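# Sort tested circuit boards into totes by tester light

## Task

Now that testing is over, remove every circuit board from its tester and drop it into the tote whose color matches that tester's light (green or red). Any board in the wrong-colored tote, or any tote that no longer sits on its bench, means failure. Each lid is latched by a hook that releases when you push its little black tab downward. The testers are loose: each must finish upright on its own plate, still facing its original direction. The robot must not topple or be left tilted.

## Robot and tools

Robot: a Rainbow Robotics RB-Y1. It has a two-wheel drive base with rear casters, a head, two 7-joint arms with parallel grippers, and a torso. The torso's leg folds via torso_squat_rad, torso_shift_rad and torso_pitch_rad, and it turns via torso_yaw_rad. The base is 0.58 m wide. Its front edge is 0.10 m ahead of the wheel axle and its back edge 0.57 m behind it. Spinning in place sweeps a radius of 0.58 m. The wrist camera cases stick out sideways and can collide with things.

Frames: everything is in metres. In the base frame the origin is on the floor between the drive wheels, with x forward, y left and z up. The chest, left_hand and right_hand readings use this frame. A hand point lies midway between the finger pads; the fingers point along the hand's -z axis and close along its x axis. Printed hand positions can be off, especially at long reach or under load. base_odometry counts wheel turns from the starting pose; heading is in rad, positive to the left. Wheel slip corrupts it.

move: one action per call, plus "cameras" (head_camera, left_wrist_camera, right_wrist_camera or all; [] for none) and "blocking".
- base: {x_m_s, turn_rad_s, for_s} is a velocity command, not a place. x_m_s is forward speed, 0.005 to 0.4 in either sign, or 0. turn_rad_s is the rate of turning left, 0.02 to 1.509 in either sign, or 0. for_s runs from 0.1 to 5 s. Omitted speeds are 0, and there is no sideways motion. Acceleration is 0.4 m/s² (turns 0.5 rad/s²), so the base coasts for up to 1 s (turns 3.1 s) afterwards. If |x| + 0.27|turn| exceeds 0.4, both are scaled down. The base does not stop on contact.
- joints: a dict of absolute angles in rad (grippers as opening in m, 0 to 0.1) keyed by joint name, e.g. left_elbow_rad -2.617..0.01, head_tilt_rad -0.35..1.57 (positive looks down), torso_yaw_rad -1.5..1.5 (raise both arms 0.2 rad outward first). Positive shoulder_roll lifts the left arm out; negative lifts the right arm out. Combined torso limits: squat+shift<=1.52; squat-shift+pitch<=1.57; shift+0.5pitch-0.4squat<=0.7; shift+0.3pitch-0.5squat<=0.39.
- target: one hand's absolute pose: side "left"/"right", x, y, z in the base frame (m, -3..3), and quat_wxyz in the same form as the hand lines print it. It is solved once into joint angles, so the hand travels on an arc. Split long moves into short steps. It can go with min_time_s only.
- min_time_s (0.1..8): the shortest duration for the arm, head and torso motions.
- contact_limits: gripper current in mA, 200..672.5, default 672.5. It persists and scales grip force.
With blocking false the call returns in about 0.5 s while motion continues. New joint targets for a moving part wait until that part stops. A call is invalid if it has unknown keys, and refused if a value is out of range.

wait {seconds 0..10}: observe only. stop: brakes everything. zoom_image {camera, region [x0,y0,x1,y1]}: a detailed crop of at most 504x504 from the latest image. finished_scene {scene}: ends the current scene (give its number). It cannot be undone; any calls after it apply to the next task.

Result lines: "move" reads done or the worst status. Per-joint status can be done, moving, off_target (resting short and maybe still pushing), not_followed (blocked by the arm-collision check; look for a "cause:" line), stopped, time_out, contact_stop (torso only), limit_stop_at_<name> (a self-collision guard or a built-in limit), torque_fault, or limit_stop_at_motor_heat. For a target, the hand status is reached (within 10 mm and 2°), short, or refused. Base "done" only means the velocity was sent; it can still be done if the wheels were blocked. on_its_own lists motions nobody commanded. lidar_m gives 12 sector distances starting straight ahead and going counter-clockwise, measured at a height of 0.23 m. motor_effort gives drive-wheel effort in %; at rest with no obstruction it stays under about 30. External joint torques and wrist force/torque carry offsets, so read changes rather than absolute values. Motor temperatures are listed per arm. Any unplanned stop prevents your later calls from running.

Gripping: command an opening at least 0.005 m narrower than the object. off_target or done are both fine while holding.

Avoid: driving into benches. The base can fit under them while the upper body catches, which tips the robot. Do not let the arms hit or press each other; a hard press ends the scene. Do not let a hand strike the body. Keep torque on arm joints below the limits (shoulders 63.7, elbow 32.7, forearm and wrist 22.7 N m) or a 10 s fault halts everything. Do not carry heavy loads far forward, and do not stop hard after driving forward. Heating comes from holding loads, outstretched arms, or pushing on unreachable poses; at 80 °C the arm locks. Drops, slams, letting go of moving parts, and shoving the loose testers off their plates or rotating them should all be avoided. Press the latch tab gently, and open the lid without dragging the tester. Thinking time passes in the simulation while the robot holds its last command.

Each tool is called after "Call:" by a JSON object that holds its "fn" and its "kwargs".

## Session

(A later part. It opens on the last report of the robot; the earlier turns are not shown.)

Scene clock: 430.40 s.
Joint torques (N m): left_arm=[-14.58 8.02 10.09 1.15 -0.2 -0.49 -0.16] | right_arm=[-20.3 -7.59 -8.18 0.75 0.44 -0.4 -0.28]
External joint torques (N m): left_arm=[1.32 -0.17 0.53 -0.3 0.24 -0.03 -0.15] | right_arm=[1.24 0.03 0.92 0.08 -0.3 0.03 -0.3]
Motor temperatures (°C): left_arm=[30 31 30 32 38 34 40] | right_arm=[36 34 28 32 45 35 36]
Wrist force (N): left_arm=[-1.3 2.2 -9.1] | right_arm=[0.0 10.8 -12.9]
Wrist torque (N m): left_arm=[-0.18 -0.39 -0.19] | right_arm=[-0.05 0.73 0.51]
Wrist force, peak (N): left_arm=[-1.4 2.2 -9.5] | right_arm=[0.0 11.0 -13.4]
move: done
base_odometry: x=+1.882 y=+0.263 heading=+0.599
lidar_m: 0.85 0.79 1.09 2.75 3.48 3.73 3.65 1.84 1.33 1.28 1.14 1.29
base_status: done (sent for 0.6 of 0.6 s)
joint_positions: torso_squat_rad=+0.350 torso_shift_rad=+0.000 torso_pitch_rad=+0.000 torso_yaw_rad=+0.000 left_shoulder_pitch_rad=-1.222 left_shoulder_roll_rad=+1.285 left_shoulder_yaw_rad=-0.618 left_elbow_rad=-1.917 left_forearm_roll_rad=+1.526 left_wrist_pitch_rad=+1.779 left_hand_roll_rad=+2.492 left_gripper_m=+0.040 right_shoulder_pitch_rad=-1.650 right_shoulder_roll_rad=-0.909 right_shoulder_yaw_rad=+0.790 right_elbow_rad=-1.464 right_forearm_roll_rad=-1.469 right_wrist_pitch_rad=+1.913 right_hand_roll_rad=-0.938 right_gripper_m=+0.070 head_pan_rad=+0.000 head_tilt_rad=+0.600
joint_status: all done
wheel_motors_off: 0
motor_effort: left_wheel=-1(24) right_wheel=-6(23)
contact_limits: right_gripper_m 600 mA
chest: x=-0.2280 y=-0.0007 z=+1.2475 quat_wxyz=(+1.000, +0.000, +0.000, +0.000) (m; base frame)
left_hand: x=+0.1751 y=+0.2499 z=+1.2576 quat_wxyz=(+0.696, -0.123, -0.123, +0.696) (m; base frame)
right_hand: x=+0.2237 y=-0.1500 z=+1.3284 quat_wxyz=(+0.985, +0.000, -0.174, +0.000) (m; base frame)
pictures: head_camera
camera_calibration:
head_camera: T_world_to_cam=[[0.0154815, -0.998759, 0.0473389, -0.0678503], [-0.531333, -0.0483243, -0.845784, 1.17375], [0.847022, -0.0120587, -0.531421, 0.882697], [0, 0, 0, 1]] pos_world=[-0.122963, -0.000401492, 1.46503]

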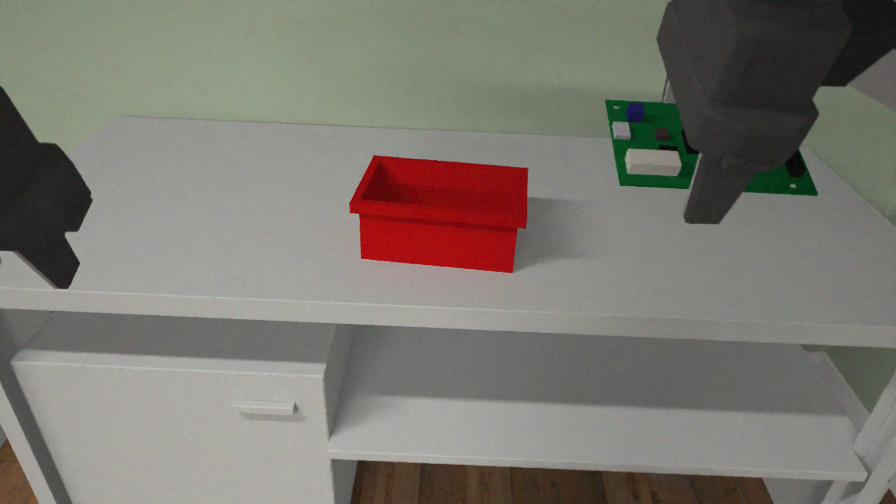

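Call:
{"fn": "move", "kwargs": {"base": {"turn_rad_s":0.12,"for_s":0.5}, "cameras": []}}

Call:
{"fn": "move", "kwargs": {"base": {"x_m_s":0.2,"for_s":2.4}, "cameras": []}}

Call:
{"fn": "move", "kwargs": {"base": {"turn_rad_s":-0.12,"for_s":0.5}, "joints": {"head_tilt_rad":0.8}, "cameras": ["head_camera"]}}

Scene clock: 444.57 s.
Joint torques (N m): left_arm=[-14.53 8.05 9.9 1.24 -0.16 -0.43 -0.06] | right_arm=[-20.09 -7.78 -8.39 0.7 0.47 -0.47 -0.13]
External joint torques (N m): left_arm=[1.37 -0.14 0.34 -0.21 0.27 0.03 -0.06] | right_arm=[1.44 -0.16 0.71 0.03 -0.28 -0.03 -0.15]
Motor temperatures (°C): left_arm=[30 31 30 32 38 34 40] | right_arm=[36 34 28 32 45 35 36]
Wrist force (N): left_arm=[-1.2 2.0 -9.2] | right_arm=[-0.1 10.8 -13.0]
Wrist torque (N m): left_arm=[-0.16 -0.37 -0.20] | right_arm=[-0.05 0.71 0.52]
Wrist force, peak (N): left_arm=[-1.7 2.2 -9.5] | right_arm=[-0.2 11.0 -13.4]
move: done
base_odometry: x=+1.882 y=+0.263 heading=+0.658
lidar_m: 0.79 0.80 1.10 3.33 3.54 3.69 3.64 1.73 1.31 1.28 1.13 1.37
base_status: done (sent for 0.5 of 0.5 s)
joint_positions: torso_squat_rad=+0.350 torso_shift_rad=+0.000 torso_pitch_rad=+0.000 torso_yaw_rad=+0.000 left_shoulder_pitch_rad=-1.222 left_shoulder_roll_rad=+1.285 left_shoulder_yaw_rad=-0.618 left_elbow_rad=-1.917 left_forearm_roll_rad=+1.526 left_wrist_pitch_rad=+1.779 left_hand_roll_rad=+2.492 left_gripper_m=+0.040 right_shoulder_pitch_rad=-1.650 right_shoulder_roll_rad=-0.909 right_shoulder_yaw_rad=+0.790 right_elbow_rad=-1.464 right_forearm_roll_rad=-1.469 right_wrist_pitch_rad=+1.913 right_hand_roll_rad=-0.938 right_gripper_m=+0.070 head_pan_rad=+0.000 head_tilt_rad=+0.600
joint_status: not commanded
wheel_motors_off: 0
motor_effort: left_wheel=-4(16) right_wheel=+4(20)
contact_limits: right_gripper_m 600 mA
chest: x=-0.2280 y=-0.0008 z=+1.2475 quat_wxyz=(+1.000, +0.000, +0.000, +0.000) (m; base frame)
left_hand: x=+0.1751 y=+0.2498 z=+1.2576 quat_wxyz=(+0.696, -0.123, -0.123, +0.696) (m; base frame)
right_hand: x=+0.2237 y=-0.1500 z=+1.3284 quat_wxyz=(+0.985, +0.000, -0.174, +0.000) (m; base frame)
pictures: none
No camera images: "cameras" was empty.

Scene clock: 447.83 s.
Joint torques (N m): left_arm=[-14.5 7.9 10.17 1.12 -0.17 -0.44 -0.1] | right_arm=[-20 -7.54 -8.27 0.7 0.43 -0.42 -0.2]
External joint torques (N m): left_arm=[1.41 -0.29 0.61 -0.33 0.27 0.01 -0.09] | right_arm=[1.54 0.07 0.82 0.04 -0.32 0.01 -0.22]
Motor temperatures (°C): left_arm=[30 31 30 32 38 34 40] | right_arm=[36 34 28 32 45 35 36]
Wrist force (N): left_arm=[-1.5 2.0 -9.1] | right_arm=[0.0 10.6 -12.8]
Wrist torque (N m): left_arm=[-0.15 -0.41 -0.21] | right_arm=[-0.03 0.75 0.51]
Wrist force, peak (N): left_arm=[-1.7 2.1 -9.5] | right_arm=[0.1 11.0 -13.5]
move: done
base_odometry: x=+2.261 y=+0.557 heading=+0.658
lidar_m: 0.61 0.34 0.43 1.21 3.51 4.18 4.12 1.76 1.35 0.94 0.95 0.96
base_status: done (sent for 2.4 of 2.4 s)
joint_positions: torso_squat_rad=+0.350 torso_shift_rad=+0.000 torso_pitch_rad=+0.000 torso_yaw_rad=+0.000 left_shoulder_pitch_rad=-1.222 left_shoulder_roll_rad=+1.285 left_shoulder_yaw_rad=-0.618 left_elbow_rad=-1.917 left_forearm_roll_rad=+1.526 left_wrist_pitch_rad=+1.779 left_hand_roll_rad=+2.492 left_gripper_m=+0.040 right_shoulder_pitch_rad=-1.650 right_shoulder_roll_rad=-0.909 right_shoulder_yaw_rad=+0.790 right_elbow_rad=-1.464 right_forearm_roll_rad=-1.469 right_wrist_pitch_rad=+1.913 right_hand_roll_rad=-0.938 right_gripper_m=+0.070 head_pan_rad=+0.000 head_tilt_rad=+0.600
joint_status: not commanded
wheel_motors_off: 0
motor_effort: left_wheel=-5(17) right_wheel=+4(36)
contact_limits: right_gripper_m 600 mA
chest: x=-0.2280 y=-0.0008 z=+1.2475 quat_wxyz=(+1.000, +0.000, +0.000, +0.000) (m; base frame)
left_hand: x=+0.1752 y=+0.2498 z=+1.2576 quat_wxyz=(+0.696, -0.123, -0.123, +0.696) (m; base frame)
right_hand: x=+0.2237 y=-0.1500 z=+1.3284 quat_wxyz=(+0.985, +0.000, -0.174, +0.000) (m; base frame)
pictures: none
No camera images: "cameras" was empty.

Scene clock: 448.87 s.
Joint torques (N m): left_arm=[-14.51 8.2 10.06 1.15 -0.17 -0.54 -0.08] | right_arm=[-20.1 -7.56 -8.28 0.61 0.32 -0.37 -0.27]
External joint torques (N m): left_arm=[1.39 0.01 0.5 -0.3 0.27 -0.08 -0.08] | right_arm=[1.44 0.06 0.82 -0.06 -0.43 0.06 -0.29]
Motor temperatures (°C): left_arm=[30 31 30 32 38 34 40] | right_arm=[36 34 28 32 45 35 36]
Wrist force (N): left_arm=[-1.5 2.0 -9.2] | right_arm=[-0.1 10.6 -12.9]
Wrist torque (N m): left_arm=[-0.15 -0.40 -0.19] | right_arm=[-0.03 0.70 0.50]
Wrist force, peak (N): left_arm=[-1.5 2.0 -9.4] | right_arm=[0.1 10.8 -13.6]
move: done
base_odometry: x=+2.262 y=+0.557 heading=+0.598
lidar_m: 0.74 0.34 0.40 1.19 3.42 4.18 4.12 1.87 1.36 0.96 0.93 0.97
base_status: done (sent for 0.5 of 0.5 s)
joint_positions: torso_squat_rad=+0.350 torso_shift_rad=+0.000 torso_pitch_rad=+0.000 torso_yaw_rad=+0.000 left_shoulder_pitch_rad=-1.222 left_shoulder_roll_rad=+1.285 left_shoulder_yaw_rad=-0.618 left_elbow_rad=-1.917 left_forearm_roll_rad=+1.526 left_wrist_pitch_rad=+1.779 left_hand_roll_rad=+2.492 left_gripper_m=+0.040 right_shoulder_pitch_rad=-1.650 right_shoulder_roll_rad=-0.909 right_shoulder_yaw_rad=+0.790 right_elbow_rad=-1.464 right_forearm_roll_rad=-1.469 right_wrist_pitch_rad=+1.913 right_hand_roll_rad=-0.938 right_gripper_m=+0.070 head_pan_rad=+0.000 head_tilt_rad=+0.800
joint_status: all done
wheel_motors_off: 0
motor_effort: left_wheel=+0(25) right_wheel=-5(25)
contact_limits: right_gripper_m 600 mA
chest: x=-0.2280 y=-0.0007 z=+1.2475 quat_wxyz=(+1.000, +0.000, +0.000, +0.000) (m; base frame)
left_hand: x=+0.1751 y=+0.2499 z=+1.2576 quat_wxyz=(+0.696, -0.123, -0.123, +0.696) (m; base frame)
right_hand: x=+0.2237 y=-0.1499 z=+1.3285 quat_wxyz=(+0.985, +0.000, -0.174, +0.000) (m; base frame)
pictures: head_camera
camera_calibration:
head_camera: T_world_to_cam=[[0.0247565, -0.998754, 0.0433286, -0.0601111], [-0.688769, -0.0484541, -0.723359, 0.964098], [0.724558, -0.0119356, -0.689111, 1.08573], [0, 0, 0, 1]] pos_world=[-0.121147, -0.000362839, 1.44818]

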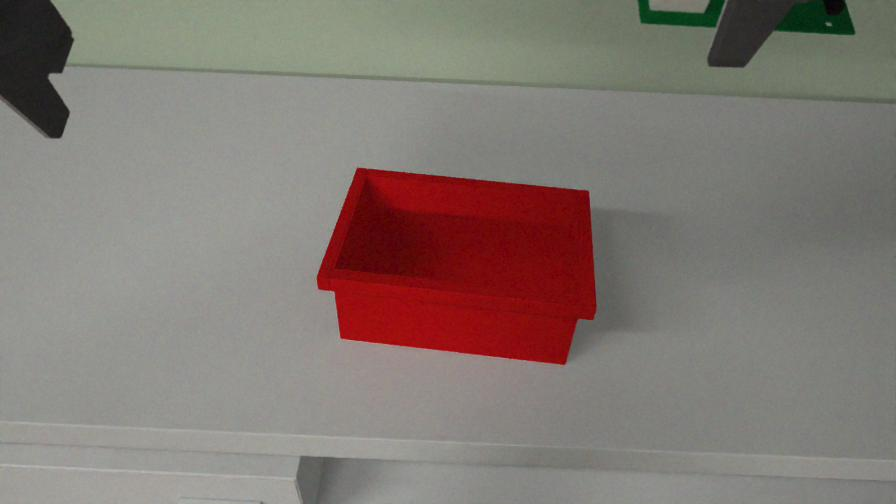

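Call:
{"fn": "move", "kwargs": {"base": {"x_m_s":0.05,"for_s":0.5}, "cameras": []}}

Call:
{"fn": "move", "kwargs": {"target": {"side":"right","x":0.36,"y":-0.06,"z":1.2,"quat_wxyz":[0.9763,0,-0.2164,0]}, "min_time_s": 2, "cameras": []}}

Call:
{"fn": "move", "kwargs": {"joints": {"torso_pitch_rad":0.45}, "cameras": ["head_camera","right_wrist_camera"]}}

Scene clock: 465.63 s.
Joint torques (N m): left_arm=[-14.49 8.04 10.11 1.21 -0.16 -0.58 -0.17] | right_arm=[-20.15 -7.83 -8.2 0.69 0.36 -0.4 -0.25]
External joint torques (N m): left_arm=[1.41 -0.15 0.55 -0.24 0.27 -0.13 -0.17] | right_arm=[1.38 -0.21 0.9 0.02 -0.38 0.03 -0.27]
Motor temperatures (°C): left_arm=[30 31 30 32 38 34 40] | right_arm=[36 34 28 31 45 35 36]
Wrist force (N): left_arm=[-1.4 2.1 -9.4] | right_arm=[-0.1 10.9 -13.2]
Wrist torque (N m): left_arm=[-0.17 -0.40 -0.19] | right_arm=[-0.06 0.73 0.51]
Wrist force, peak (N): left_arm=[-1.3 2.3 -9.5] | right_arm=[-0.1 10.6 -13.7]
move: done
base_odometry: x=+2.282 y=+0.571 heading=+0.598
lidar_m: 0.73 0.32 0.37 1.18 3.41 4.21 4.15 1.87 1.36 0.92 0.94 0.94
base_status: done (sent for 0.5 of 0.5 s)
joint_positions: torso_squat_rad=+0.350 torso_shift_rad=+0.000 torso_pitch_rad=+0.000 torso_yaw_rad=+0.000 left_shoulder_pitch_rad=-1.222 left_shoulder_roll_rad=+1.285 left_shoulder_yaw_rad=-0.618 left_elbow_rad=-1.917 left_forearm_roll_rad=+1.526 left_wrist_pitch_rad=+1.779 left_hand_roll_rad=+2.492 left_gripper_m=+0.040 right_shoulder_pitch_rad=-1.650 right_shoulder_roll_rad=-0.909 right_shoulder_yaw_rad=+0.790 right_elbow_rad=-1.464 right_forearm_roll_rad=-1.469 right_wrist_pitch_rad=+1.913 right_hand_roll_rad=-0.938 right_gripper_m=+0.070 head_pan_rad=+0.000 head_tilt_rad=+0.800
joint_status: not commanded
wheel_motors_off: 0
motor_effort: left_wheel=-3(25) right_wheel=+3(28)
contact_limits: right_gripper_m 600 mA
chest: x=-0.2280 y=-0.0007 z=+1.2475 quat_wxyz=(+1.000, +0.000, +0.000, +0.000) (m; base frame)
left_hand: x=+0.1751 y=+0.2499 z=+1.2576 quat_wxyz=(+0.696, -0.123, -0.123, +0.696) (m; base frame)
right_hand: x=+0.2236 y=-0.1500 z=+1.3285 quat_wxyz=(+0.985, +0.000, -0.174, +0.000) (m; base frame)
pictures: none
No camera images: "cameras" was empty.

Scene clock: 467.97 s.
Joint torques (N m): left_arm=[-14.59 7.98 10.06 1.19 -0.12 -0.46 -0.12] | right_arm=[-23.57 -8.4 -5.01 -0.81 0.77 -0.77 0.28]
External joint torques (N m): left_arm=[1.31 -0.21 0.5 -0.26 0.32 -0.01 -0.11] | right_arm=[3.24 1.68 1.04 1.08 -0.01 -0.05 0.26]
Motor temperatures (°C): left_arm=[30 31 30 32 38 34 40] | right_arm=[36 34 28 31 45 35 36]
Wrist force (N): left_arm=[-1.2 1.9 -9.1] | right_arm=[-0.5 11.2 -13.0]
Wrist torque (N m): left_arm=[-0.16 -0.37 -0.20] | right_arm=[-0.13 0.68 0.49]
Wrist force, peak (N): left_arm=[-1.4 2.1 -9.5] | right_arm=[-1.0 11.3 -13.2]
move: done
base_odometry: x=+2.282 y=+0.571 heading=+0.598
lidar_m: 0.74 0.32 0.36 1.18 3.42 4.20 4.15 1.85 1.36 0.93 0.96 0.94
base_status: not commanded
joint_positions: torso_squat_rad=+0.350 torso_shift_rad=+0.000 torso_pitch_rad=+0.000 torso_yaw_rad=+0.000 left_shoulder_pitch_rad=-1.222 left_shoulder_roll_rad=+1.285 left_shoulder_yaw_rad=-0.618 left_elbow_rad=-1.917 left_forearm_roll_rad=+1.526 left_wrist_pitch_rad=+1.779 left_hand_roll_rad=+2.492 left_gripper_m=+0.040 right_shoulder_pitch_rad=-1.638 right_shoulder_roll_rad=-0.387 right_shoulder_yaw_rad=+0.967 right_elbow_rad=-0.700 right_forearm_roll_rad=-1.149 right_wrist_pitch_rad=+1.446 right_hand_roll_rad=-0.667 right_gripper_m=+0.070 head_pan_rad=+0.000 head_tilt_rad=+0.800
joint_status: all done
wheel_motors_off: 0
motor_effort: left_wheel=-3(5) right_wheel=+2(4)
contact_limits: right_gripper_m 600 mA
chest: x=-0.2280 y=-0.0007 z=+1.2475 quat_wxyz=(+1.000, +0.000, +0.000, +0.000) (m; base frame)
left_hand: x=+0.1751 y=+0.2499 z=+1.2576 quat_wxyz=(+0.696, -0.123, -0.123, +0.696) (m; base frame)
right_hand: x=+0.3596 y=-0.0601 z=+1.2003 quat_wxyz=(+0.976, +0.001, -0.219, +0.000) (m; base frame)
right_hand_status: reached (checked arc, planned for 2.0 s): 1 mm and 0.3 deg off.
pictures: none
No camera images: "cameras" was empty.

Scene clock: 470.30 s.
Joint torques (N m): left_arm=[-13.49 10.48 10.27 -1.26 0.46 0.02 -0.14] | right_arm=[-23.28 -6.02 -4.88 -2.38 0.23 -0.12 0.22]
External joint torques (N m): left_arm=[1.35 -0.56 0.42 -0.06 0.19 -0.05 -0.14] | right_arm=[2.53 1.06 0.77 1.13 -0.01 -0.11 0.22]
Motor temperatures (°C): left_arm=[30 31 30 32 38 34 40] | right_arm=[36 34 28 31 45 35 36]
Wrist force (N): left_arm=[-1.6 -0.6 -9.5] | right_arm=[2.2 11.0 -13.3]
Wrist torque (N m): left_arm=[-0.01 -0.42 -0.21] | right_arm=[-0.10 0.84 0.50]
Wrist force, peak (N): left_arm=[-1.4 -0.5 -10.0] | right_arm=[2.1 11.3 -14.1]
move: done
base_odometry: x=+2.282 y=+0.571 heading=+0.598
lidar_m: 0.74 0.31 0.36 1.18 3.41 4.20 4.15 1.87 1.36 0.93 0.94 0.94
base_status: not commanded
joint_positions: torso_squat_rad=+0.350 torso_shift_rad=+0.000 torso_pitch_rad=+0.450 torso_yaw_rad=+0.000 left_shoulder_pitch_rad=-1.222 left_shoulder_roll_rad=+1.285 left_shoulder_yaw_rad=-0.618 left_elbow_rad=-1.917 left_forearm_roll_rad=+1.526 left_wrist_pitch_rad=+1.779 left_hand_roll_rad=+2.492 left_gripper_m=+0.040 right_shoulder_pitch_rad=-1.638 right_shoulder_roll_rad=-0.387 right_shoulder_yaw_rad=+0.967 right_elbow_rad=-0.700 right_forearm_roll_rad=-1.149 right_wrist_pitch_rad=+1.446 right_hand_roll_rad=-0.667 right_gripper_m=+0.070 head_pan_rad=+0.000 head_tilt_rad=+0.800
joint_status: all done
wheel_motors_off: 0
motor_effort: left_wheel=-2(4) right_wheel=+2(5)
contact_limits: right_gripper_m 600 mA
chest: x=-0.0935 y=-0.0007 z=+1.2167 quat_wxyz=(+0.975, +0.000, +0.223, +0.000) (m; base frame)
left_hand: x=+0.2739 y=+0.2500 z=+1.0505 quat_wxyz=(+0.706, +0.036, +0.035, +0.706) (m; base frame)
right_hand: x=+0.4151 y=-0.0598 z=+0.9186 quat_wxyz=(+1.000, +0.001, +0.004, +0.000) (m; base frame)
pictures: head_camera, right_wrist_camera
camera_calibration:
head_camera: T_world_to_cam=[[0.041416, -0.998745, 0.0281488, -0.0420919], [-0.93479, -0.0486805, -0.35185, 0.559483], [0.352779, -0.011741, -0.935633, 1.23222], [0, 0, 0, 1]] pos_world=[0.0900393, -0.000335577, 1.35095]
right_wrist_camera: T_world_to_cam=[[-0.999756, 0.020427, -0.00845484, 0.426411], [0.0145169, 0.895017, 0.445796, -0.328773], [0.0166735, 0.445565, -0.895095, 0.91362], [0, 0, 0, 1]] pos_world=[0.415846, -0.12153, 0.967947]

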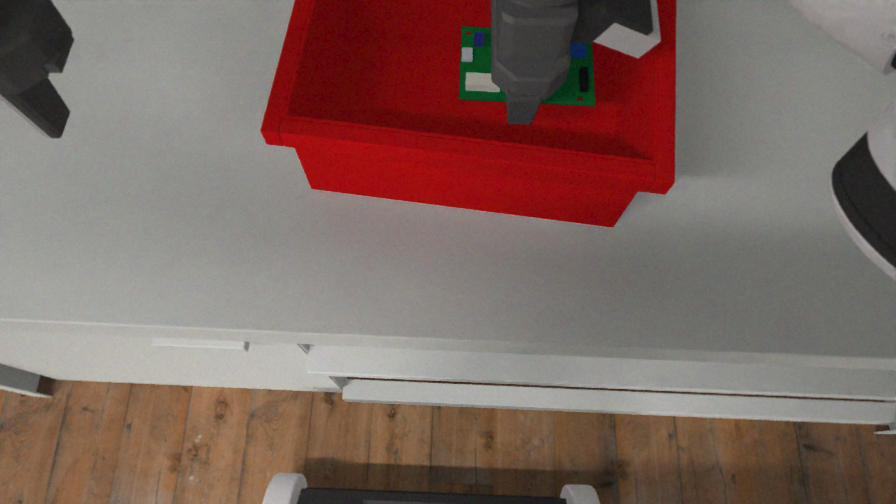

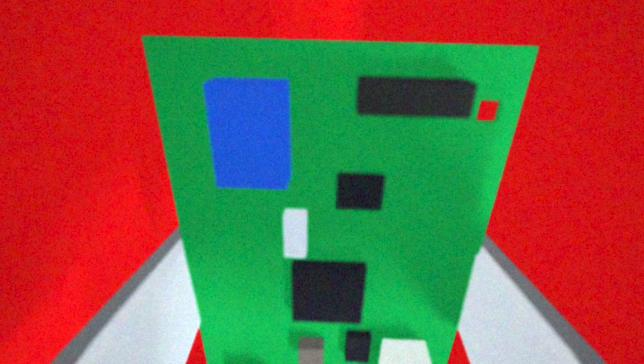

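Call:
{"fn": "move", "kwargs": {"target": {"side":"right","x":0.417,"y":-0.057,"z":0.90,"quat_wxyz":[0.9994,0,0,-0.035]}, "min_time_s": 1, "cameras": []}}

Call:
{"fn": "move", "kwargs": {"target": {"side":"right","x":0.417,"y":-0.057,"z":0.885,"quat_wxyz":[0.9994,0,0,-0.035]}, "min_time_s": 1, "cameras": ["head_camera","right_wrist_camera"]}}

Scene clock: 485.50 s.
Joint torques (N m): left_arm=[-13.81 10.25 10.31 -1.21 0.4 0.01 -0.12] | right_arm=[-22.34 -4.4 -3.77 -2.24 0.3 -0.3 -0.38]
External joint torques (N m): left_arm=[1.03 -0.78 0.46 0 0.14 -0.06 -0.13] | right_arm=[3.44 2.42 1.07 1.24 0.04 -0.28 -0.38]
Motor temperatures (°C): left_arm=[30 31 30 32 37 34 40] | right_arm=[36 34 28 31 45 35 36]
Wrist force (N): left_arm=[-1.4 -0.8 -9.3] | right_arm=[2.3 10.8 -13.6]
Wrist torque (N m): left_arm=[0.00 -0.40 -0.20] | right_arm=[-0.08 0.85 0.50]
Wrist force, peak (N): left_arm=[-1.6 -0.7 -9.9] | right_arm=[2.3 11.3 -13.8]
move: done
base_odometry: x=+2.282 y=+0.571 heading=+0.598
lidar_m: 0.74 0.32 0.37 1.19 3.41 4.21 4.14 1.86 1.36 0.93 0.96 0.94
base_status: not commanded
joint_positions: torso_squat_rad=+0.350 torso_shift_rad=+0.000 torso_pitch_rad=+0.450 torso_yaw_rad=+0.000 left_shoulder_pitch_rad=-1.222 left_shoulder_roll_rad=+1.285 left_shoulder_yaw_rad=-0.618 left_elbow_rad=-1.917 left_forearm_roll_rad=+1.526 left_wrist_pitch_rad=+1.779 left_hand_roll_rad=+2.492 left_gripper_m=+0.040 right_shoulder_pitch_rad=-1.635 right_shoulder_roll_rad=-0.334 right_shoulder_yaw_rad=+0.972 right_elbow_rad=-0.600 right_forearm_roll_rad=-1.131 right_wrist_pitch_rad=+1.387 right_hand_roll_rad=-0.696 right_gripper_m=+0.070 head_pan_rad=+0.000 head_tilt_rad=+0.800
joint_status: all done
wheel_motors_off: 0
motor_effort: left_wheel=-2(3) right_wheel=+4(5)
contact_limits: right_gripper_m 600 mA
chest: x=-0.0935 y=-0.0007 z=+1.2167 quat_wxyz=(+0.975, +0.000, +0.223, +0.000) (m; base frame)
left_hand: x=+0.2739 y=+0.2500 z=+1.0505 quat_wxyz=(+0.706, +0.036, +0.035, +0.706) (m; base frame)
right_hand: x=+0.4171 y=-0.0571 z=+0.9005 quat_wxyz=(+0.999, +0.000, -0.001, -0.035) (m; base frame)
right_hand_status: reached (checked arc, planned for 1.0 s): 1 mm and 0.2 deg off.
pictures: none
No camera images: "cameras" was empty.

Scene clock: 486.83 s.
Joint torques (N m): left_arm=[-13.81 10.19 10.46 -1.25 0.4 0.13 -0.16] | right_arm=[-25.06 -4.42 -2.56 -2.05 0.37 -0.34 0.32]
External joint torques (N m): left_arm=[1.03 -0.84 0.62 -0.05 0.14 0.06 -0.16] | right_arm=[0.65 2.2 1.39 1.33 0.11 -0.32 0.32]
Motor temperatures (°C): left_arm=[30 31 30 32 37 34 40] | right_arm=[36 34 28 31 45 35 36]
Wrist force (N): left_arm=[-1.4 -0.8 -9.5] | right_arm=[2.1 10.9 -13.1]
Wrist torque (N m): left_arm=[0.00 -0.39 -0.20] | right_arm=[-0.09 0.85 0.50]
Wrist force, peak (N): left_arm=[-1.3 -1.0 -10.0] | right_arm=[2.3 11.2 -13.8]
move: done
base_odometry: x=+2.282 y=+0.571 heading=+0.598
lidar_m: 0.74 0.33 0.36 1.19 3.41 4.20 4.14 1.87 1.36 0.92 0.94 0.94
base_status: not commanded
joint_positions: torso_squat_rad=+0.350 torso_shift_rad=+0.000 torso_pitch_rad=+0.450 torso_yaw_rad=+0.000 left_shoulder_pitch_rad=-1.222 left_shoulder_roll_rad=+1.285 left_shoulder_yaw_rad=-0.618 left_elbow_rad=-1.917 left_forearm_roll_rad=+1.526 left_wrist_pitch_rad=+1.779 left_hand_roll_rad=+2.492 left_gripper_m=+0.040 right_shoulder_pitch_rad=-1.638 right_shoulder_roll_rad=-0.283 right_shoulder_yaw_rad=+0.973 right_elbow_rad=-0.489 right_forearm_roll_rad=-1.130 right_wrist_pitch_rad=+1.338 right_hand_roll_rad=-0.644 right_gripper_m=+0.070 head_pan_rad=+0.000 head_tilt_rad=+0.800
joint_status: all done
wheel_motors_off: 0
motor_effort: left_wheel=-3(4) right_wheel=+3(5)
contact_limits: right_gripper_m 600 mA
chest: x=-0.0935 y=-0.0007 z=+1.2167 quat_wxyz=(+0.975, +0.000, +0.223, +0.000) (m; base frame)
left_hand: x=+0.2739 y=+0.2500 z=+1.0505 quat_wxyz=(+0.706, +0.036, +0.035, +0.706) (m; base frame)
right_hand: x=+0.4169 y=-0.0572 z=+0.8851 quat_wxyz=(+0.999, +0.000, -0.001, -0.035) (m; base frame)
right_hand_status: reached (checked arc, planned for 1.0 s): 0 mm and 0.1 deg off.
pictures: head_camera, right_wrist_camera
camera_calibration:
head_camera: T_world_to_cam=[[0.0414156, -0.998745, 0.0281493, -0.0420922], [-0.934787, -0.0486803, -0.351857, 0.559486], [0.352786, -0.0117413, -0.93563, 1.23222], [0, 0, 0, 1]] pos_world=[0.0900323, -0.000335509, 1.35095]
right_wrist_camera: T_world_to_cam=[[-0.995695, 0.0906653, -0.0192481, 0.43975], [0.072674, 0.892583, 0.444987, -0.339885], [0.0575254, 0.441673, -0.89533, 0.86547], [0, 0, 0, 1]] pos_world=[0.412771, -0.118749, 0.93459]

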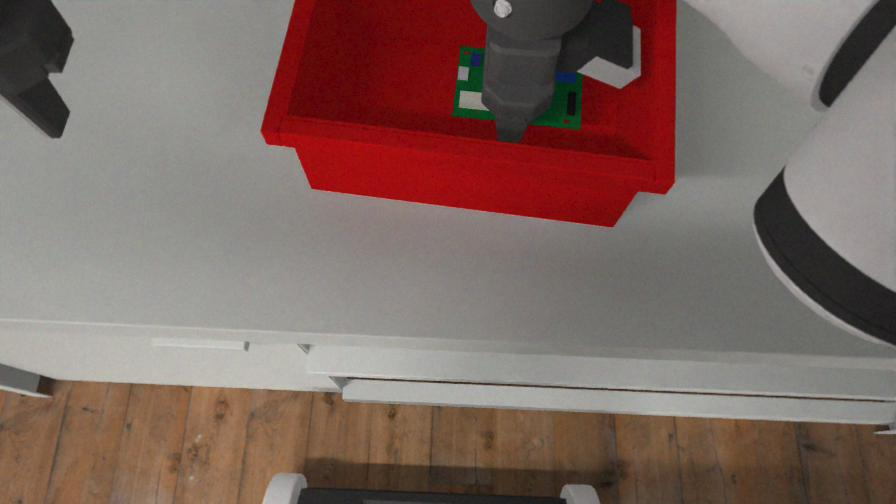

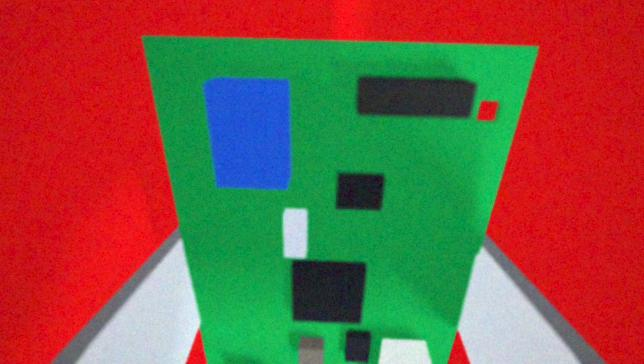

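Call:
{"fn": "move", "kwargs": {"target": {"side":"right","x":0.423,"y":-0.055,"z":0.872,"quat_wxyz":[0.9994,0,0,-0.035]}, "min_time_s": 1, "cameras": []}}

Call:
{"fn": "move", "kwargs": {"target": {"side":"right","x":0.425,"y":-0.055,"z":0.862,"quat_wxyz":[0.9994,0,0,-0.035]}, "min_time_s": 1, "cameras": ["head_camera","right_wrist_camera"]}}

Scene clock: 495.07 s.
Joint torques (N m): left_arm=[-13.48 10.07 10.34 -1.32 0.43 0.08 -0.17] | right_arm=[-24.55 -4.77 -3.63 -2.02 -0.21 -0.25 0.29]
External joint torques (N m): left_arm=[1.36 -0.97 0.5 -0.11 0.16 0.01 -0.17] | right_arm=[1.17 1.69 -1.47 1.12 -0.46 -0.17 0.29]
Motor temperatures (°C): left_arm=[30 31 30 32 37 34 40] | right_arm=[37 34 28 31 45 35 36]
Wrist force (N): left_arm=[-1.4 -0.6 -9.6] | right_arm=[2.0 11.0 -13.6]
Wrist torque (N m): left_arm=[-0.03 -0.40 -0.18] | right_arm=[-0.09 0.84 0.52]
Wrist force, peak (N): left_arm=[-1.5 -0.7 -10.0] | right_arm=[2.0 11.0 -14.0]
move: done
base_odometry: x=+2.282 y=+0.571 heading=+0.598
lidar_m: 0.73 0.32 0.37 1.18 3.41 4.21 4.15 1.86 1.37 0.92 0.94 0.95
base_status: not commanded
joint_positions: torso_squat_rad=+0.350 torso_shift_rad=+0.000 torso_pitch_rad=+0.450 torso_yaw_rad=+0.000 left_shoulder_pitch_rad=-1.222 left_shoulder_roll_rad=+1.285 left_shoulder_yaw_rad=-0.618 left_elbow_rad=-1.917 left_forearm_roll_rad=+1.526 left_wrist_pitch_rad=+1.779 left_hand_roll_rad=+2.492 left_gripper_m=+0.040 right_shoulder_pitch_rad=-1.674 right_shoulder_roll_rad=-0.189 right_shoulder_yaw_rad=+0.960 right_elbow_rad=-0.267 right_forearm_roll_rad=-1.137 right_wrist_pitch_rad=+1.243 right_hand_roll_rad=-0.537 right_gripper_m=+0.070 head_pan_rad=+0.000 head_tilt_rad=+0.800
joint_status: all done
wheel_motors_off: 0
motor_effort: left_wheel=-2(3) right_wheel=+2(5)
contact_limits: right_gripper_m 600 mA
chest: x=-0.0935 y=-0.0007 z=+1.2167 quat_wxyz=(+0.975, +0.000, +0.223, +0.000) (m; base frame)
left_hand: x=+0.2739 y=+0.2500 z=+1.0505 quat_wxyz=(+0.706, +0.036, +0.035, +0.706) (m; base frame)
right_hand: x=+0.4226 y=-0.0554 z=+0.8723 quat_wxyz=(+0.999, +0.005, -0.014, -0.035) (m; base frame)
right_hand_status: reached (checked arc, as near as the solve gets, planned for 1.0 s): 1 mm and 1.7 deg off.
pictures: none
No camera images: "cameras" was empty.

Scene clock: 496.40 s.
Joint torques (N m): left_arm=[-13.67 10.27 10.4 -1.29 0.38 0.03 -0.14] | right_arm=[-21.99 -3.86 -1.22 -1.85 0.35 -0.49 -0.41]
External joint torques (N m): left_arm=[1.18 -0.76 0.56 -0.08 0.12 -0.04 -0.14] | right_arm=[3.59 2.46 0.93 1.29 0.09 -0.35 -0.42]
Motor temperatures (°C): left_arm=[30 31 30 32 37 34 40] | right_arm=[37 34 28 31 45 35 36]
Wrist force (N): left_arm=[-1.5 -0.5 -9.4] | right_arm=[2.0 11.0 -13.4]
Wrist torque (N m): left_arm=[-0.03 -0.40 -0.21] | right_arm=[-0.11 0.83 0.54]
Wrist force, peak (N): left_arm=[-1.5 -0.8 -9.8] | right_arm=[2.3 11.2 -13.7]
move: short
base_odometry: x=+2.282 y=+0.571 heading=+0.598
lidar_m: 0.73 0.31 0.36 1.18 3.41 4.21 4.15 1.86 1.37 0.92 0.94 0.94
base_status: not commanded
joint_positions: torso_squat_rad=+0.350 torso_shift_rad=+0.000 torso_pitch_rad=+0.450 torso_yaw_rad=+0.000 left_shoulder_pitch_rad=-1.222 left_shoulder_roll_rad=+1.285 left_shoulder_yaw_rad=-0.618 left_elbow_rad=-1.917 left_forearm_roll_rad=+1.526 left_wrist_pitch_rad=+1.779 left_hand_roll_rad=+2.492 left_gripper_m=+0.040 right_shoulder_pitch_rad=-1.655 right_shoulder_roll_rad=-0.186 right_shoulder_yaw_rad=+0.963 right_elbow_rad=-0.267 right_forearm_roll_rad=-1.130 right_wrist_pitch_rad=+1.198 right_hand_roll_rad=-0.538 right_gripper_m=+0.070 head_pan_rad=+0.000 head_tilt_rad=+0.800
joint_status: all done
wheel_motors_off: 0
motor_effort: left_wheel=-2(4) right_wheel=+4(5)
contact_limits: right_gripper_m 600 mA
chest: x=-0.0935 y=-0.0007 z=+1.2167 quat_wxyz=(+0.975, +0.000, +0.223, +0.000) (m; base frame)
left_hand: x=+0.2739 y=+0.2500 z=+1.0505 quat_wxyz=(+0.706, +0.036, +0.035, +0.706) (m; base frame)
right_hand: x=+0.4248 y=-0.0552 z=+0.8627 quat_wxyz=(+0.999, +0.010, -0.025, -0.035) (m; base frame)
right_hand_status: short (checked arc, as near as the solve gets, planned for 1.0 s): 1 mm and 3.1 deg off. The place is met; only the turn is off.
pictures: head_camera, right_wrist_camera
camera_calibration:
head_camera: T_world_to_cam=[[0.0414099, -0.998746, 0.0281349, -0.0420848], [-0.934787, -0.04867, -0.351859, 0.559488], [0.352787, -0.0117296, -0.93563, 1.23222], [0, 0, 0, 1]] pos_world=[0.0900317, -0.000348174, 1.35095]
right_wrist_camera: T_world_to_cam=[[-0.993627, 0.0910272, -0.0664818, 0.486922], [0.0500953, 0.884957, 0.462971, -0.338602], [0.100976, 0.45669, -0.883877, 0.816532], [0, 0, 0, 1]] pos_world=[0.418331, -0.117577, 0.910848]

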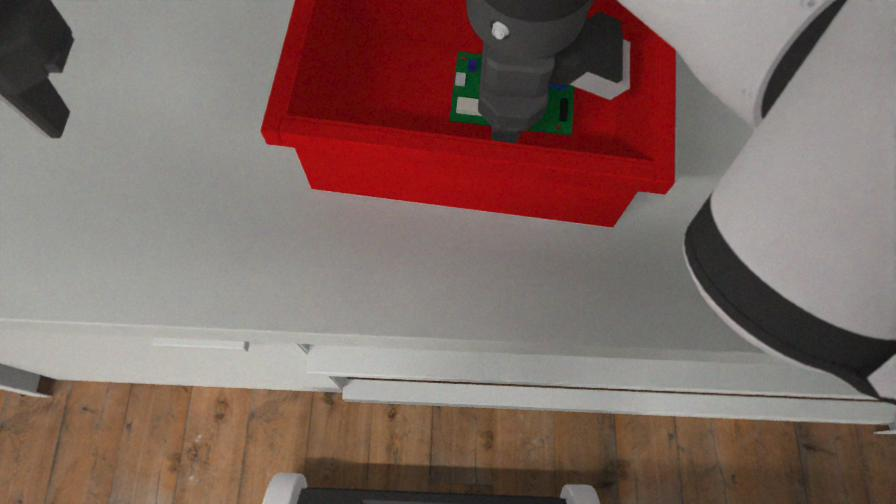

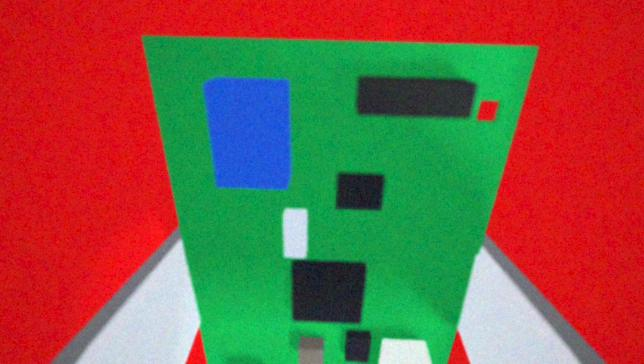

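Call:
{"fn": "move", "kwargs": {"joints": {"torso_pitch_rad":0.475}, "min_time_s": 1, "cameras": ["head_camera"]}}

Scene clock: 503.60 s.
Joint torques (N m): left_arm=[-13.56 10.21 10.35 -1.28 0.47 0.04 -0.21] | right_arm=[11.14 4.55 0.56 0.9 0.42 -9.86 -0.38]
External joint torques (N m): left_arm=[1.17 -0.9 0.54 0.04 0.18 -0.06 -0.21] | right_arm=[36.61 10.72 2.7 4.06 0.17 -9.74 -0.39]
Motor temperatures (°C): left_arm=[30 31 30 32 37 34 40] | right_arm=[36 34 28 31 45 35 36]
Wrist force (N): left_arm=[-1.4 -0.8 -9.4] | right_arm=[-15.0 -4.0 100.9]
Wrist torque (N m): left_arm=[-0.02 -0.39 -0.21] | right_arm=[-0.63 5.87 1.12]
Wrist force, peak (N): left_arm=[-1.6 -0.7 -9.9] | right_arm=[-14.9 -4.4 102.1]
move: done
base_odometry: x=+2.282 y=+0.571 heading=+0.598
lidar_m: 0.74 0.32 0.36 1.18 3.41 4.21 4.14 1.87 1.36 0.93 0.95 0.94
base_status: not commanded
joint_positions: torso_squat_rad=+0.350 torso_shift_rad=-0.002 torso_pitch_rad=+0.471 torso_yaw_rad=+0.000 left_shoulder_pitch_rad=-1.222 left_shoulder_roll_rad=+1.285 left_shoulder_yaw_rad=-0.618 left_elbow_rad=-1.917 left_forearm_roll_rad=+1.526 left_wrist_pitch_rad=+1.779 left_hand_roll_rad=+2.492 left_gripper_m=+0.040 right_shoulder_pitch_rad=-1.663 right_shoulder_roll_rad=-0.188 right_shoulder_yaw_rad=+0.963 right_elbow_rad=-0.268 right_forearm_roll_rad=-1.130 right_wrist_pitch_rad=+1.201 right_hand_roll_rad=-0.538 right_gripper_m=+0.070 head_pan_rad=+0.000 head_tilt_rad=+0.800
joint_status: all done
wheel_motors_off: 0
motor_effort: left_wheel=-3(4) right_wheel=+6(8)
contact_limits: right_gripper_m 600 mA
chest: x=-0.0888 y=-0.0007 z=+1.2138 quat_wxyz=(+0.972, +0.000, +0.233, +0.000) (m; base frame)
left_hand: x=+0.2751 y=+0.2499 z=+1.0400 quat_wxyz=(+0.706, +0.043, +0.042, +0.706) (m; base frame)
right_hand: x=+0.4251 y=-0.0548 z=+0.8533 quat_wxyz=(+0.999, +0.010, -0.018, -0.035) (m; base frame)
pictures: head_camera
camera_calibration:
head_camera: T_world_to_cam=[[0.0416776, -0.998754, 0.0274369, -0.0413217], [-0.941855, -0.0484376, -0.33251, 0.538692], [0.333424, -0.0119834, -0.942701, 1.23469], [0, 0, 0, 1]] pos_world=[0.0974147, -0.000381538, 1.3442]

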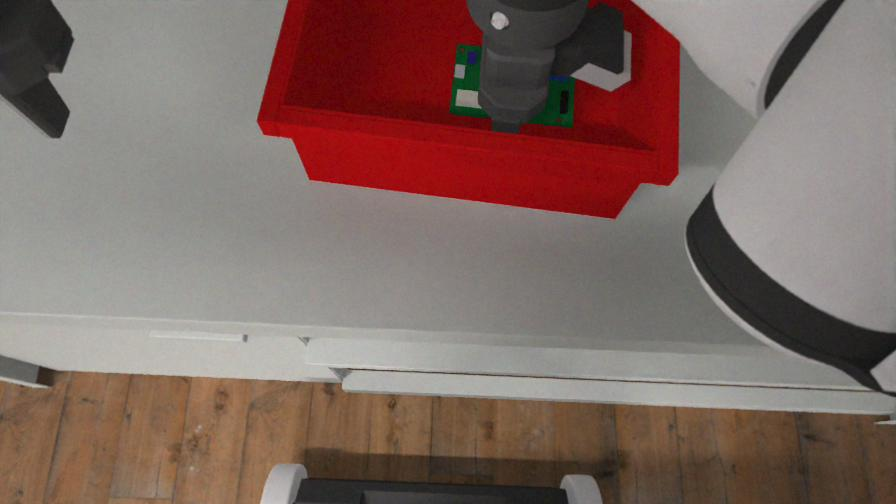

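Call:
{"fn": "move", "kwargs": {"joints": {"torso_pitch_rad":0.456}, "min_time_s": 1, "cameras": []}}

Scene clock: 507.87 s.
Joint torques (N m): left_arm=[-13.51 10.21 10.57 -1.38 0.4 0.04 -0.15] | right_arm=[-22.18 -3.71 -0.89 -1.76 0.39 -0.47 -0.32]
External joint torques (N m): left_arm=[1.3 -0.85 0.74 -0.14 0.13 -0.03 -0.15] | right_arm=[3.34 2.54 1.25 1.38 0.14 -0.34 -0.32]
Motor temperatures (°C): left_arm=[30 31 30 32 37 34 40] | right_arm=[36 34 28 31 45 36 36]
Wrist force (N): left_arm=[-1.4 -0.9 -9.6] | right_arm=[1.9 10.9 -13.6]
Wrist torque (N m): left_arm=[0.01 -0.39 -0.21] | right_arm=[-0.09 0.81 0.53]
Wrist force, peak (N): left_arm=[-1.6 -0.7 -9.9] | right_arm=[-14.9 -4.0 100.8]
move: done
base_odometry: x=+2.282 y=+0.571 heading=+0.598
lidar_m: 0.73 0.32 0.36 1.18 3.42 4.21 4.14 1.86 1.36 0.92 0.95 0.94
base_status: not commanded
joint_positions: torso_squat_rad=+0.350 torso_shift_rad=+0.000 torso_pitch_rad=+0.456 torso_yaw_rad=+0.000 left_shoulder_pitch_rad=-1.222 left_shoulder_roll_rad=+1.285 left_shoulder_yaw_rad=-0.618 left_elbow_rad=-1.917 left_forearm_roll_rad=+1.526 left_wrist_pitch_rad=+1.779 left_hand_roll_rad=+2.492 left_gripper_m=+0.040 right_shoulder_pitch_rad=-1.655 right_shoulder_roll_rad=-0.186 right_shoulder_yaw_rad=+0.963 right_elbow_rad=-0.267 right_forearm_roll_rad=-1.130 right_wrist_pitch_rad=+1.198 right_hand_roll_rad=-0.538 right_gripper_m=+0.070 head_pan_rad=+0.000 head_tilt_rad=+0.800
joint_status: all done
wheel_motors_off: 0
motor_effort: left_wheel=-3(3) right_wheel=+7(8)
contact_limits: right_gripper_m 600 mA
chest: x=-0.0919 y=-0.0007 z=+1.2159 quat_wxyz=(+0.974, +0.000, +0.226, +0.000) (m; base frame)
left_hand: x=+0.2745 y=+0.2500 z=+1.0475 quat_wxyz=(+0.706, +0.038, +0.037, +0.706) (m; base frame)
right_hand: x=+0.4243 y=-0.0552 z=+0.8589 quat_wxyz=(+0.999, +0.010, -0.022, -0.035) (m; base frame)
pictures: none
No camera images: "cameras" was empty.

Call:
{"fn": "move", "kwargs": {"joints": {"right_gripper_m":0.08}, "cameras": []}}

Call:
{"fn": "move", "kwargs": {"joints": {"right_gripper_m":0.09}, "cameras": ["right_wrist_camera"]}}

Call:
{"fn": "move", "kwargs": {"target": {"side":"right","x":0.423,"y":-0.055,"z":0.90,"quat_wxyz":[0.9994,0,0,-0.035]}, "min_time_s": 1.5, "cameras": ["right_wrist_camera"]}}

Call:
{"fn": "move", "kwargs": {"target": {"side":"right","x":0.41,"y":-0.055,"z":1.0,"quat_wxyz":[1,0,0,0]}, "min_time_s": 1.5, "cameras": ["head_camera","right_wrist_camera"]}}

Call:
{"fn": "move", "kwargs": {"target": {"side":"right","x":0.38,"y":-0.12,"z":1.12,"quat_wxyz":[1,0,0,0]}, "min_time_s": 1.5, "cameras": ["head_camera"]}}

Scene clock: 517.17 s.
Joint torques (N m): left_arm=[-13.8 9.99 10.13 -1.33 0.44 0.02 -0.07] | right_arm=[-22.09 -3.77 -1.25 -1.93 0.35 -0.42 -0.38]
External joint torques (N m): left_arm=[1.01 -1.07 0.29 -0.08 0.17 -0.06 -0.08] | right_arm=[3.43 2.48 0.89 1.21 0.1 -0.29 -0.38]
Motor temperatures (°C): left_arm=[30 31 30 32 37 34 40] | right_arm=[36 33 28 31 45 36 36]
Wrist force (N): left_arm=[-1.5 -0.6 -9.8] | right_arm=[2.3 10.7 -11.9]
Wrist torque (N m): left_arm=[-0.03 -0.41 -0.20] | right_arm=[-0.08 0.89 0.52]
Wrist force, peak (N): left_arm=[-1.6 -0.6 -9.9] | right_arm=[1.7 11.1 -13.9]
move: done
base_odometry: x=+2.282 y=+0.571 heading=+0.598
lidar_m: 0.74 0.33 0.36 1.18 3.41 4.20 4.15 1.86 1.36 0.93 0.95 0.94
base_status: not commanded
joint_positions: torso_squat_rad=+0.350 torso_shift_rad=+0.000 torso_pitch_rad=+0.456 torso_yaw_rad=+0.000 left_shoulder_pitch_rad=-1.222 left_shoulder_roll_rad=+1.285 left_shoulder_yaw_rad=-0.618 left_elbow_rad=-1.917 left_forearm_roll_rad=+1.526 left_wrist_pitch_rad=+1.779 left_hand_roll_rad=+2.492 left_gripper_m=+0.040 right_shoulder_pitch_rad=-1.655 right_shoulder_roll_rad=-0.186 right_shoulder_yaw_rad=+0.963 right_elbow_rad=-0.267 right_forearm_roll_rad=-1.130 right_wrist_pitch_rad=+1.198 right_hand_roll_rad=-0.538 right_gripper_m=+0.080 head_pan_rad=+0.000 head_tilt_rad=+0.800
joint_status: all done
wheel_motors_off: 0
motor_effort: left_wheel=-1(2) right_wheel=+7(8)
contact_limits: right_gripper_m 600 mA
chest: x=-0.0919 y=-0.0007 z=+1.2159 quat_wxyz=(+0.974, +0.000, +0.226, +0.000) (m; base frame)
left_hand: x=+0.2745 y=+0.2500 z=+1.0475 quat_wxyz=(+0.706, +0.038, +0.037, +0.706) (m; base frame)
right_hand: x=+0.4243 y=-0.0552 z=+0.8589 quat_wxyz=(+0.999, +0.010, -0.022, -0.035) (m; base frame)
pictures: none
No camera images: "cameras" was empty.

Scene clock: 517.73 s.
Joint torques (N m): left_arm=[-13.65 10.48 10.31 -1.32 0.47 -0.01 -0.13] | right_arm=[-21.85 -3.59 -0.99 -1.83 0.38 -0.25 -0.37]
External joint torques (N m): left_arm=[1.15 -0.58 0.48 -0.08 0.2 -0.08 -0.13] | right_arm=[3.67 2.67 1.15 1.32 0.12 -0.12 -0.37]
Motor temperatures (°C): left_arm=[30 31 30 32 37 34 40] | right_arm=[36 33 28 31 45 36 36]
Wrist force (N): left_arm=[-1.6 -0.7 -9.6] | right_arm=[3.5 11.1 -6.8]
Wrist torque (N m): left_arm=[-0.02 -0.41 -0.20] | right_arm=[-0.13 1.06 0.51]
Wrist force, peak (N): left_arm=[-1.6 -0.8 -9.9] | right_arm=[2.5 10.9 -11.7]
move: done
base_odometry: x=+2.282 y=+0.571 heading=+0.598
lidar_m: 0.74 0.32 0.36 1.19 3.41 4.20 4.14 1.87 1.36 0.93 0.95 0.94
base_status: not commanded
joint_positions: torso_squat_rad=+0.350 torso_shift_rad=+0.000 torso_pitch_rad=+0.456 torso_yaw_rad=+0.000 left_shoulder_pitch_rad=-1.222 left_shoulder_roll_rad=+1.285 left_shoulder_yaw_rad=-0.618 left_elbow_rad=-1.917 left_forearm_roll_rad=+1.526 left_wrist_pitch_rad=+1.779 left_hand_roll_rad=+2.492 left_gripper_m=+0.040 right_shoulder_pitch_rad=-1.655 right_shoulder_roll_rad=-0.186 right_shoulder_yaw_rad=+0.963 right_elbow_rad=-0.267 right_forearm_roll_rad=-1.130 right_wrist_pitch_rad=+1.198 right_hand_roll_rad=-0.538 right_gripper_m=+0.090 head_pan_rad=+0.000 head_tilt_rad=+0.800
joint_status: all done
wheel_motors_off: 0
motor_effort: left_wheel=-2(2) right_wheel=+6(8)
contact_limits: right_gripper_m 600 mA
chest: x=-0.0919 y=-0.0007 z=+1.2159 quat_wxyz=(+0.974, +0.000, +0.226, +0.000) (m; base frame)
left_hand: x=+0.2745 y=+0.2500 z=+1.0476 quat_wxyz=(+0.706, +0.038, +0.037, +0.706) (m; base frame)
right_hand: x=+0.4243 y=-0.0552 z=+0.8589 quat_wxyz=(+0.999, +0.010, -0.023, -0.035) (m; base frame)
pictures: right_wrist_camera
camera_calibration:
right_wrist_camera: T_world_to_cam=[[-0.993988, 0.0910445, -0.0608237, 0.481475], [0.0527468, 0.884961, 0.462668, -0.337685], [0.09595, 0.456678, -0.884442, 0.815895], [0, 0, 0, 1]] pos_world=[0.418107, -0.1176, 0.907133]

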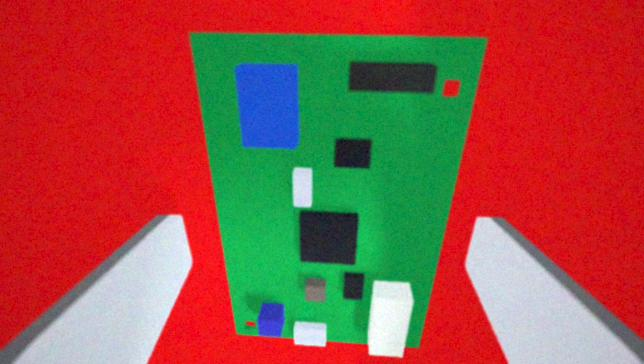

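Scene clock: 519.57 s.
Joint torques (N m): left_arm=[-13.45 10.45 10.24 -1.27 0.45 0.05 -0.17] | right_arm=[-25.42 -7.57 -3.9 -3.28 -0.33 0.09 -0.4]
External joint torques (N m): left_arm=[1.36 -0.61 0.41 -0.03 0.18 -0.03 -0.17] | right_arm=[0.71 -0.69 -1.54 -0.09 -0.58 0.08 -0.4]
Motor temperatures (°C): left_arm=[30 31 30 32 37 34 40] | right_arm=[36 33 28 31 45 36 36]
Wrist force (N): left_arm=[-1.2 -0.8 -9.8] | right_arm=[2.4 10.9 -13.2]
Wrist torque (N m): left_arm=[-0.01 -0.37 -0.19] | right_arm=[-0.06 0.86 0.51]
Wrist force, peak (N): left_arm=[-1.6 -0.6 -9.9] | right_arm=[2.2 11.3 -13.5]
move: done
base_odometry: x=+2.282 y=+0.571 heading=+0.598
lidar_m: 0.74 0.31 0.37 1.18 3.41 4.20 4.15 1.86 1.36 0.93 0.95 0.94
base_status: not commanded
joint_positions: torso_squat_rad=+0.350 torso_shift_rad=+0.000 torso_pitch_rad=+0.456 torso_yaw_rad=+0.000 left_shoulder_pitch_rad=-1.222 left_shoulder_roll_rad=+1.285 left_shoulder_yaw_rad=-0.618 left_elbow_rad=-1.917 left_forearm_roll_rad=+1.526 left_wrist_pitch_rad=+1.779 left_hand_roll_rad=+2.492 left_gripper_m=+0.040 right_shoulder_pitch_rad=-1.730 right_shoulder_roll_rad=-0.211 right_shoulder_yaw_rad=+0.950 right_elbow_rad=-0.288 right_forearm_roll_rad=-1.152 right_wrist_pitch_rad=+1.347 right_hand_roll_rad=-0.545 right_gripper_m=+0.090 head_pan_rad=+0.000 head_tilt_rad=+0.800
joint_status: all done
wheel_motors_off: 0
motor_effort: left_wheel=-2(3) right_wheel=+7(9)
contact_limits: right_gripper_m 600 mA
chest: x=-0.0919 y=-0.0007 z=+1.2159 quat_wxyz=(+0.974, +0.000, +0.226, +0.000) (m; base frame)
left_hand: x=+0.2745 y=+0.2500 z=+1.0476 quat_wxyz=(+0.706, +0.038, +0.037, +0.706) (m; base frame)
right_hand: x=+0.4235 y=-0.0548 z=+0.8997 quat_wxyz=(+0.999, -0.003, +0.007, -0.035) (m; base frame)
right_hand_status: reached (checked arc, planned for 1.5 s): 1 mm and 0.9 deg off.
pictures: right_wrist_camera
camera_calibration:
right_wrist_camera: T_world_to_cam=[[-0.995981, 0.0895253, -0.00255525, 0.431434], [0.0793748, 0.895552, 0.437819, -0.345228], [0.0414842, 0.435857, -0.899059, 0.886919], [0, 0, 0, 1]] pos_world=[0.42031, -0.116025, 0.949643]

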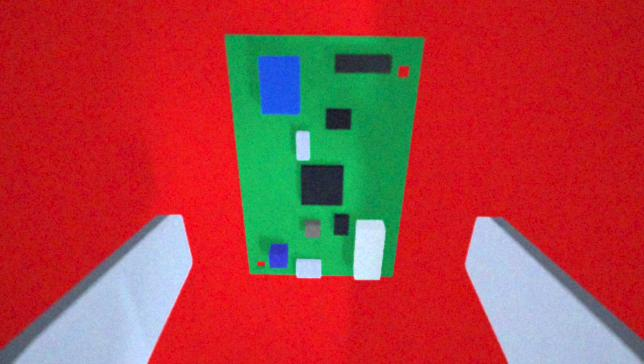

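Scene clock: 521.43 s.
Joint torques (N m): left_arm=[-13.53 10.24 10.19 -1.28 0.41 0.04 -0.19] | right_arm=[-22.73 -7.17 -8.13 -3.35 -0.34 -0.1 -0.17]
External joint torques (N m): left_arm=[1.27 -0.82 0.35 -0.03 0.14 -0.03 -0.19] | right_arm=[3.06 0.41 -0.55 0.2 -0.59 -0.09 -0.17]
Motor temperatures (°C): left_arm=[30 31 30 32 37 34 40] | right_arm=[36 34 28 31 45 36 36]
Wrist force (N): left_arm=[-1.5 -0.6 -9.6] | right_arm=[2.3 11.0 -13.4]
Wrist torque (N m): left_arm=[-0.03 -0.40 -0.19] | right_arm=[-0.09 0.83 0.51]
Wrist force, peak (N): left_arm=[-1.4 -0.7 -9.9] | right_arm=[1.9 11.5 -13.4]
move: done
base_odometry: x=+2.282 y=+0.571 heading=+0.598
lidar_m: 0.73 0.33 0.37 1.19 3.42 4.22 4.14 1.87 1.36 0.93 0.96 0.94
base_status: not commanded
joint_positions: torso_squat_rad=+0.350 torso_shift_rad=+0.000 torso_pitch_rad=+0.456 torso_yaw_rad=+0.000 left_shoulder_pitch_rad=-1.222 left_shoulder_roll_rad=+1.285 left_shoulder_yaw_rad=-0.618 left_elbow_rad=-1.917 left_forearm_roll_rad=+1.526 left_wrist_pitch_rad=+1.779 left_hand_roll_rad=+2.492 left_gripper_m=+0.040 right_shoulder_pitch_rad=-1.707 right_shoulder_roll_rad=-0.509 right_shoulder_yaw_rad=+0.900 right_elbow_rad=-0.974 right_forearm_roll_rad=-1.182 right_wrist_pitch_rad=+1.655 right_hand_roll_rad=-0.809 right_gripper_m=+0.090 head_pan_rad=+0.000 head_tilt_rad=+0.800
joint_status: all done
wheel_motors_off: 0
motor_effort: left_wheel=-1(2) right_wheel=+7(8)
contact_limits: right_gripper_m 600 mA
chest: x=-0.0919 y=-0.0007 z=+1.2159 quat_wxyz=(+0.974, +0.000, +0.226, +0.000) (m; base frame)
left_hand: x=+0.2745 y=+0.2500 z=+1.0476 quat_wxyz=(+0.706, +0.038, +0.037, +0.706) (m; base frame)
right_hand: x=+0.4098 y=-0.0548 z=+1.0004 quat_wxyz=(+1.000, +0.000, +0.002, +0.000) (m; base frame)
right_hand_status: reached (checked arc, planned for 1.5 s): 0 mm and 0.2 deg off.
pictures: head_camera, right_wrist_camera
camera_calibration:
head_camera: T_world_to_cam=[[0.041546, -0.998747, 0.0278828, -0.0418214], [-0.936811, -0.0486413, -0.346437, 0.553882], [0.347359, -0.0117278, -0.937659, 1.2329], [0, 0, 0, 1]] pos_world=[0.0923607, -0.000368191, 1.34909]
right_wrist_camera: T_world_to_cam=[[-0.999722, 0.0193669, -0.0134185, 0.426666], [0.0114084, 0.896195, 0.443513, -0.366027], [0.020615, 0.443237, -0.896167, 0.984097], [0, 0, 0, 1]] pos_world=[0.410436, -0.11642, 1.04998]

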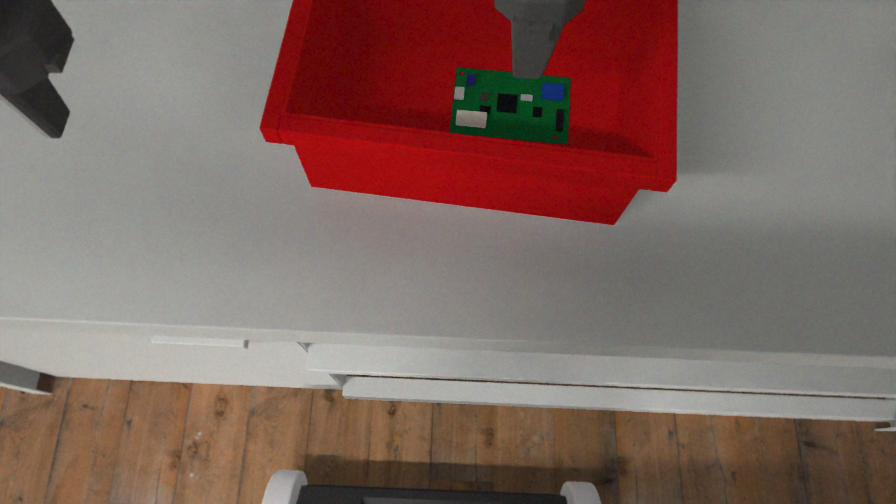

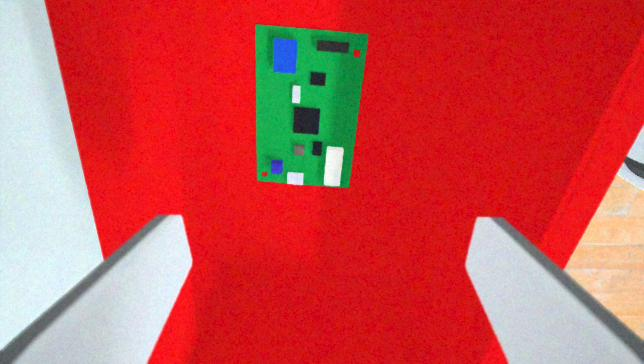

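Scene clock: 523.27 s.
Joint torques (N m): left_arm=[-13.7 10 10.55 -1.39 0.48 0.09 -0.13] | right_arm=[-22.53 -8.69 -9.87 -2.1 -0.2 0.03 -0.25]
External joint torques (N m): left_arm=[1.1 -1.06 0.71 -0.15 0.21 0.01 -0.13] | right_arm=[1.29 -0.19 -0.46 -0.02 -0.43 0.04 -0.25]
Motor temperatures (°C): left_arm=[30 31 30 32 37 34 40] | right_arm=[36 34 28 31 45 36 36]
Wrist force (N): left_arm=[-1.3 -0.7 -9.5] | right_arm=[2.1 10.7 -13.0]
Wrist torque (N m): left_arm=[-0.01 -0.38 -0.21] | right_arm=[-0.04 0.83 0.52]
Wrist force, peak (N): left_arm=[-1.8 -0.7 -9.8] | right_arm=[2.4 11.1 -13.7]
move: done
base_odometry: x=+2.282 y=+0.571 heading=+0.598
lidar_m: 0.74 0.31 0.36 1.19 3.40 4.21 4.14 1.86 1.36 0.93 0.94 0.94
base_status: not commanded
joint_positions: torso_squat_rad=+0.350 torso_shift_rad=+0.000 torso_pitch_rad=+0.456 torso_yaw_rad=+0.000 left_shoulder_pitch_rad=-1.222 left_shoulder_roll_rad=+1.285 left_shoulder_yaw_rad=-0.618 left_elbow_rad=-1.917 left_forearm_roll_rad=+1.526 left_wrist_pitch_rad=+1.779 left_hand_roll_rad=+2.492 left_gripper_m=+0.040 right_shoulder_pitch_rad=-1.765 right_shoulder_roll_rad=-0.824 right_shoulder_yaw_rad=+0.794 right_elbow_rad=-1.361 right_forearm_roll_rad=-1.388 right_wrist_pitch_rad=+1.907 right_hand_roll_rad=-0.929 right_gripper_m=+0.090 head_pan_rad=+0.000 head_tilt_rad=+0.800
joint_status: all done
wheel_motors_off: 0
motor_effort: left_wheel=-2(3) right_wheel=+5(7)
contact_limits: right_gripper_m 600 mA
chest: x=-0.0919 y=-0.0007 z=+1.2159 quat_wxyz=(+0.974, +0.000, +0.226, +0.000) (m; base frame)
left_hand: x=+0.2745 y=+0.2500 z=+1.0476 quat_wxyz=(+0.706, +0.038, +0.037, +0.706) (m; base frame)
right_hand: x=+0.3800 y=-0.1200 z=+1.1200 quat_wxyz=(+1.000, +0.000, +0.000, +0.000) (m; base frame)
right_hand_status: reached (checked arc, planned for 1.5 s): 0 mm and 0.0 deg off.
pictures: head_camera
camera_calibration:
head_camera: T_world_to_cam=[[0.0415466, -0.998747, 0.0278823, -0.0418212], [-0.936818, -0.0486415, -0.346419, 0.553874], [0.347341, -0.011728, -0.937665, 1.2329], [0, 0, 0, 1]] pos_world=[0.0923784, -0.000367994, 1.34909]

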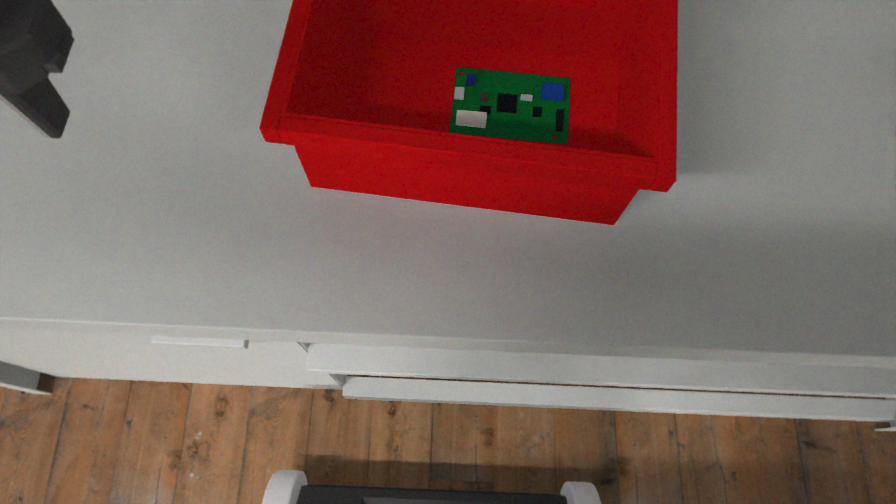

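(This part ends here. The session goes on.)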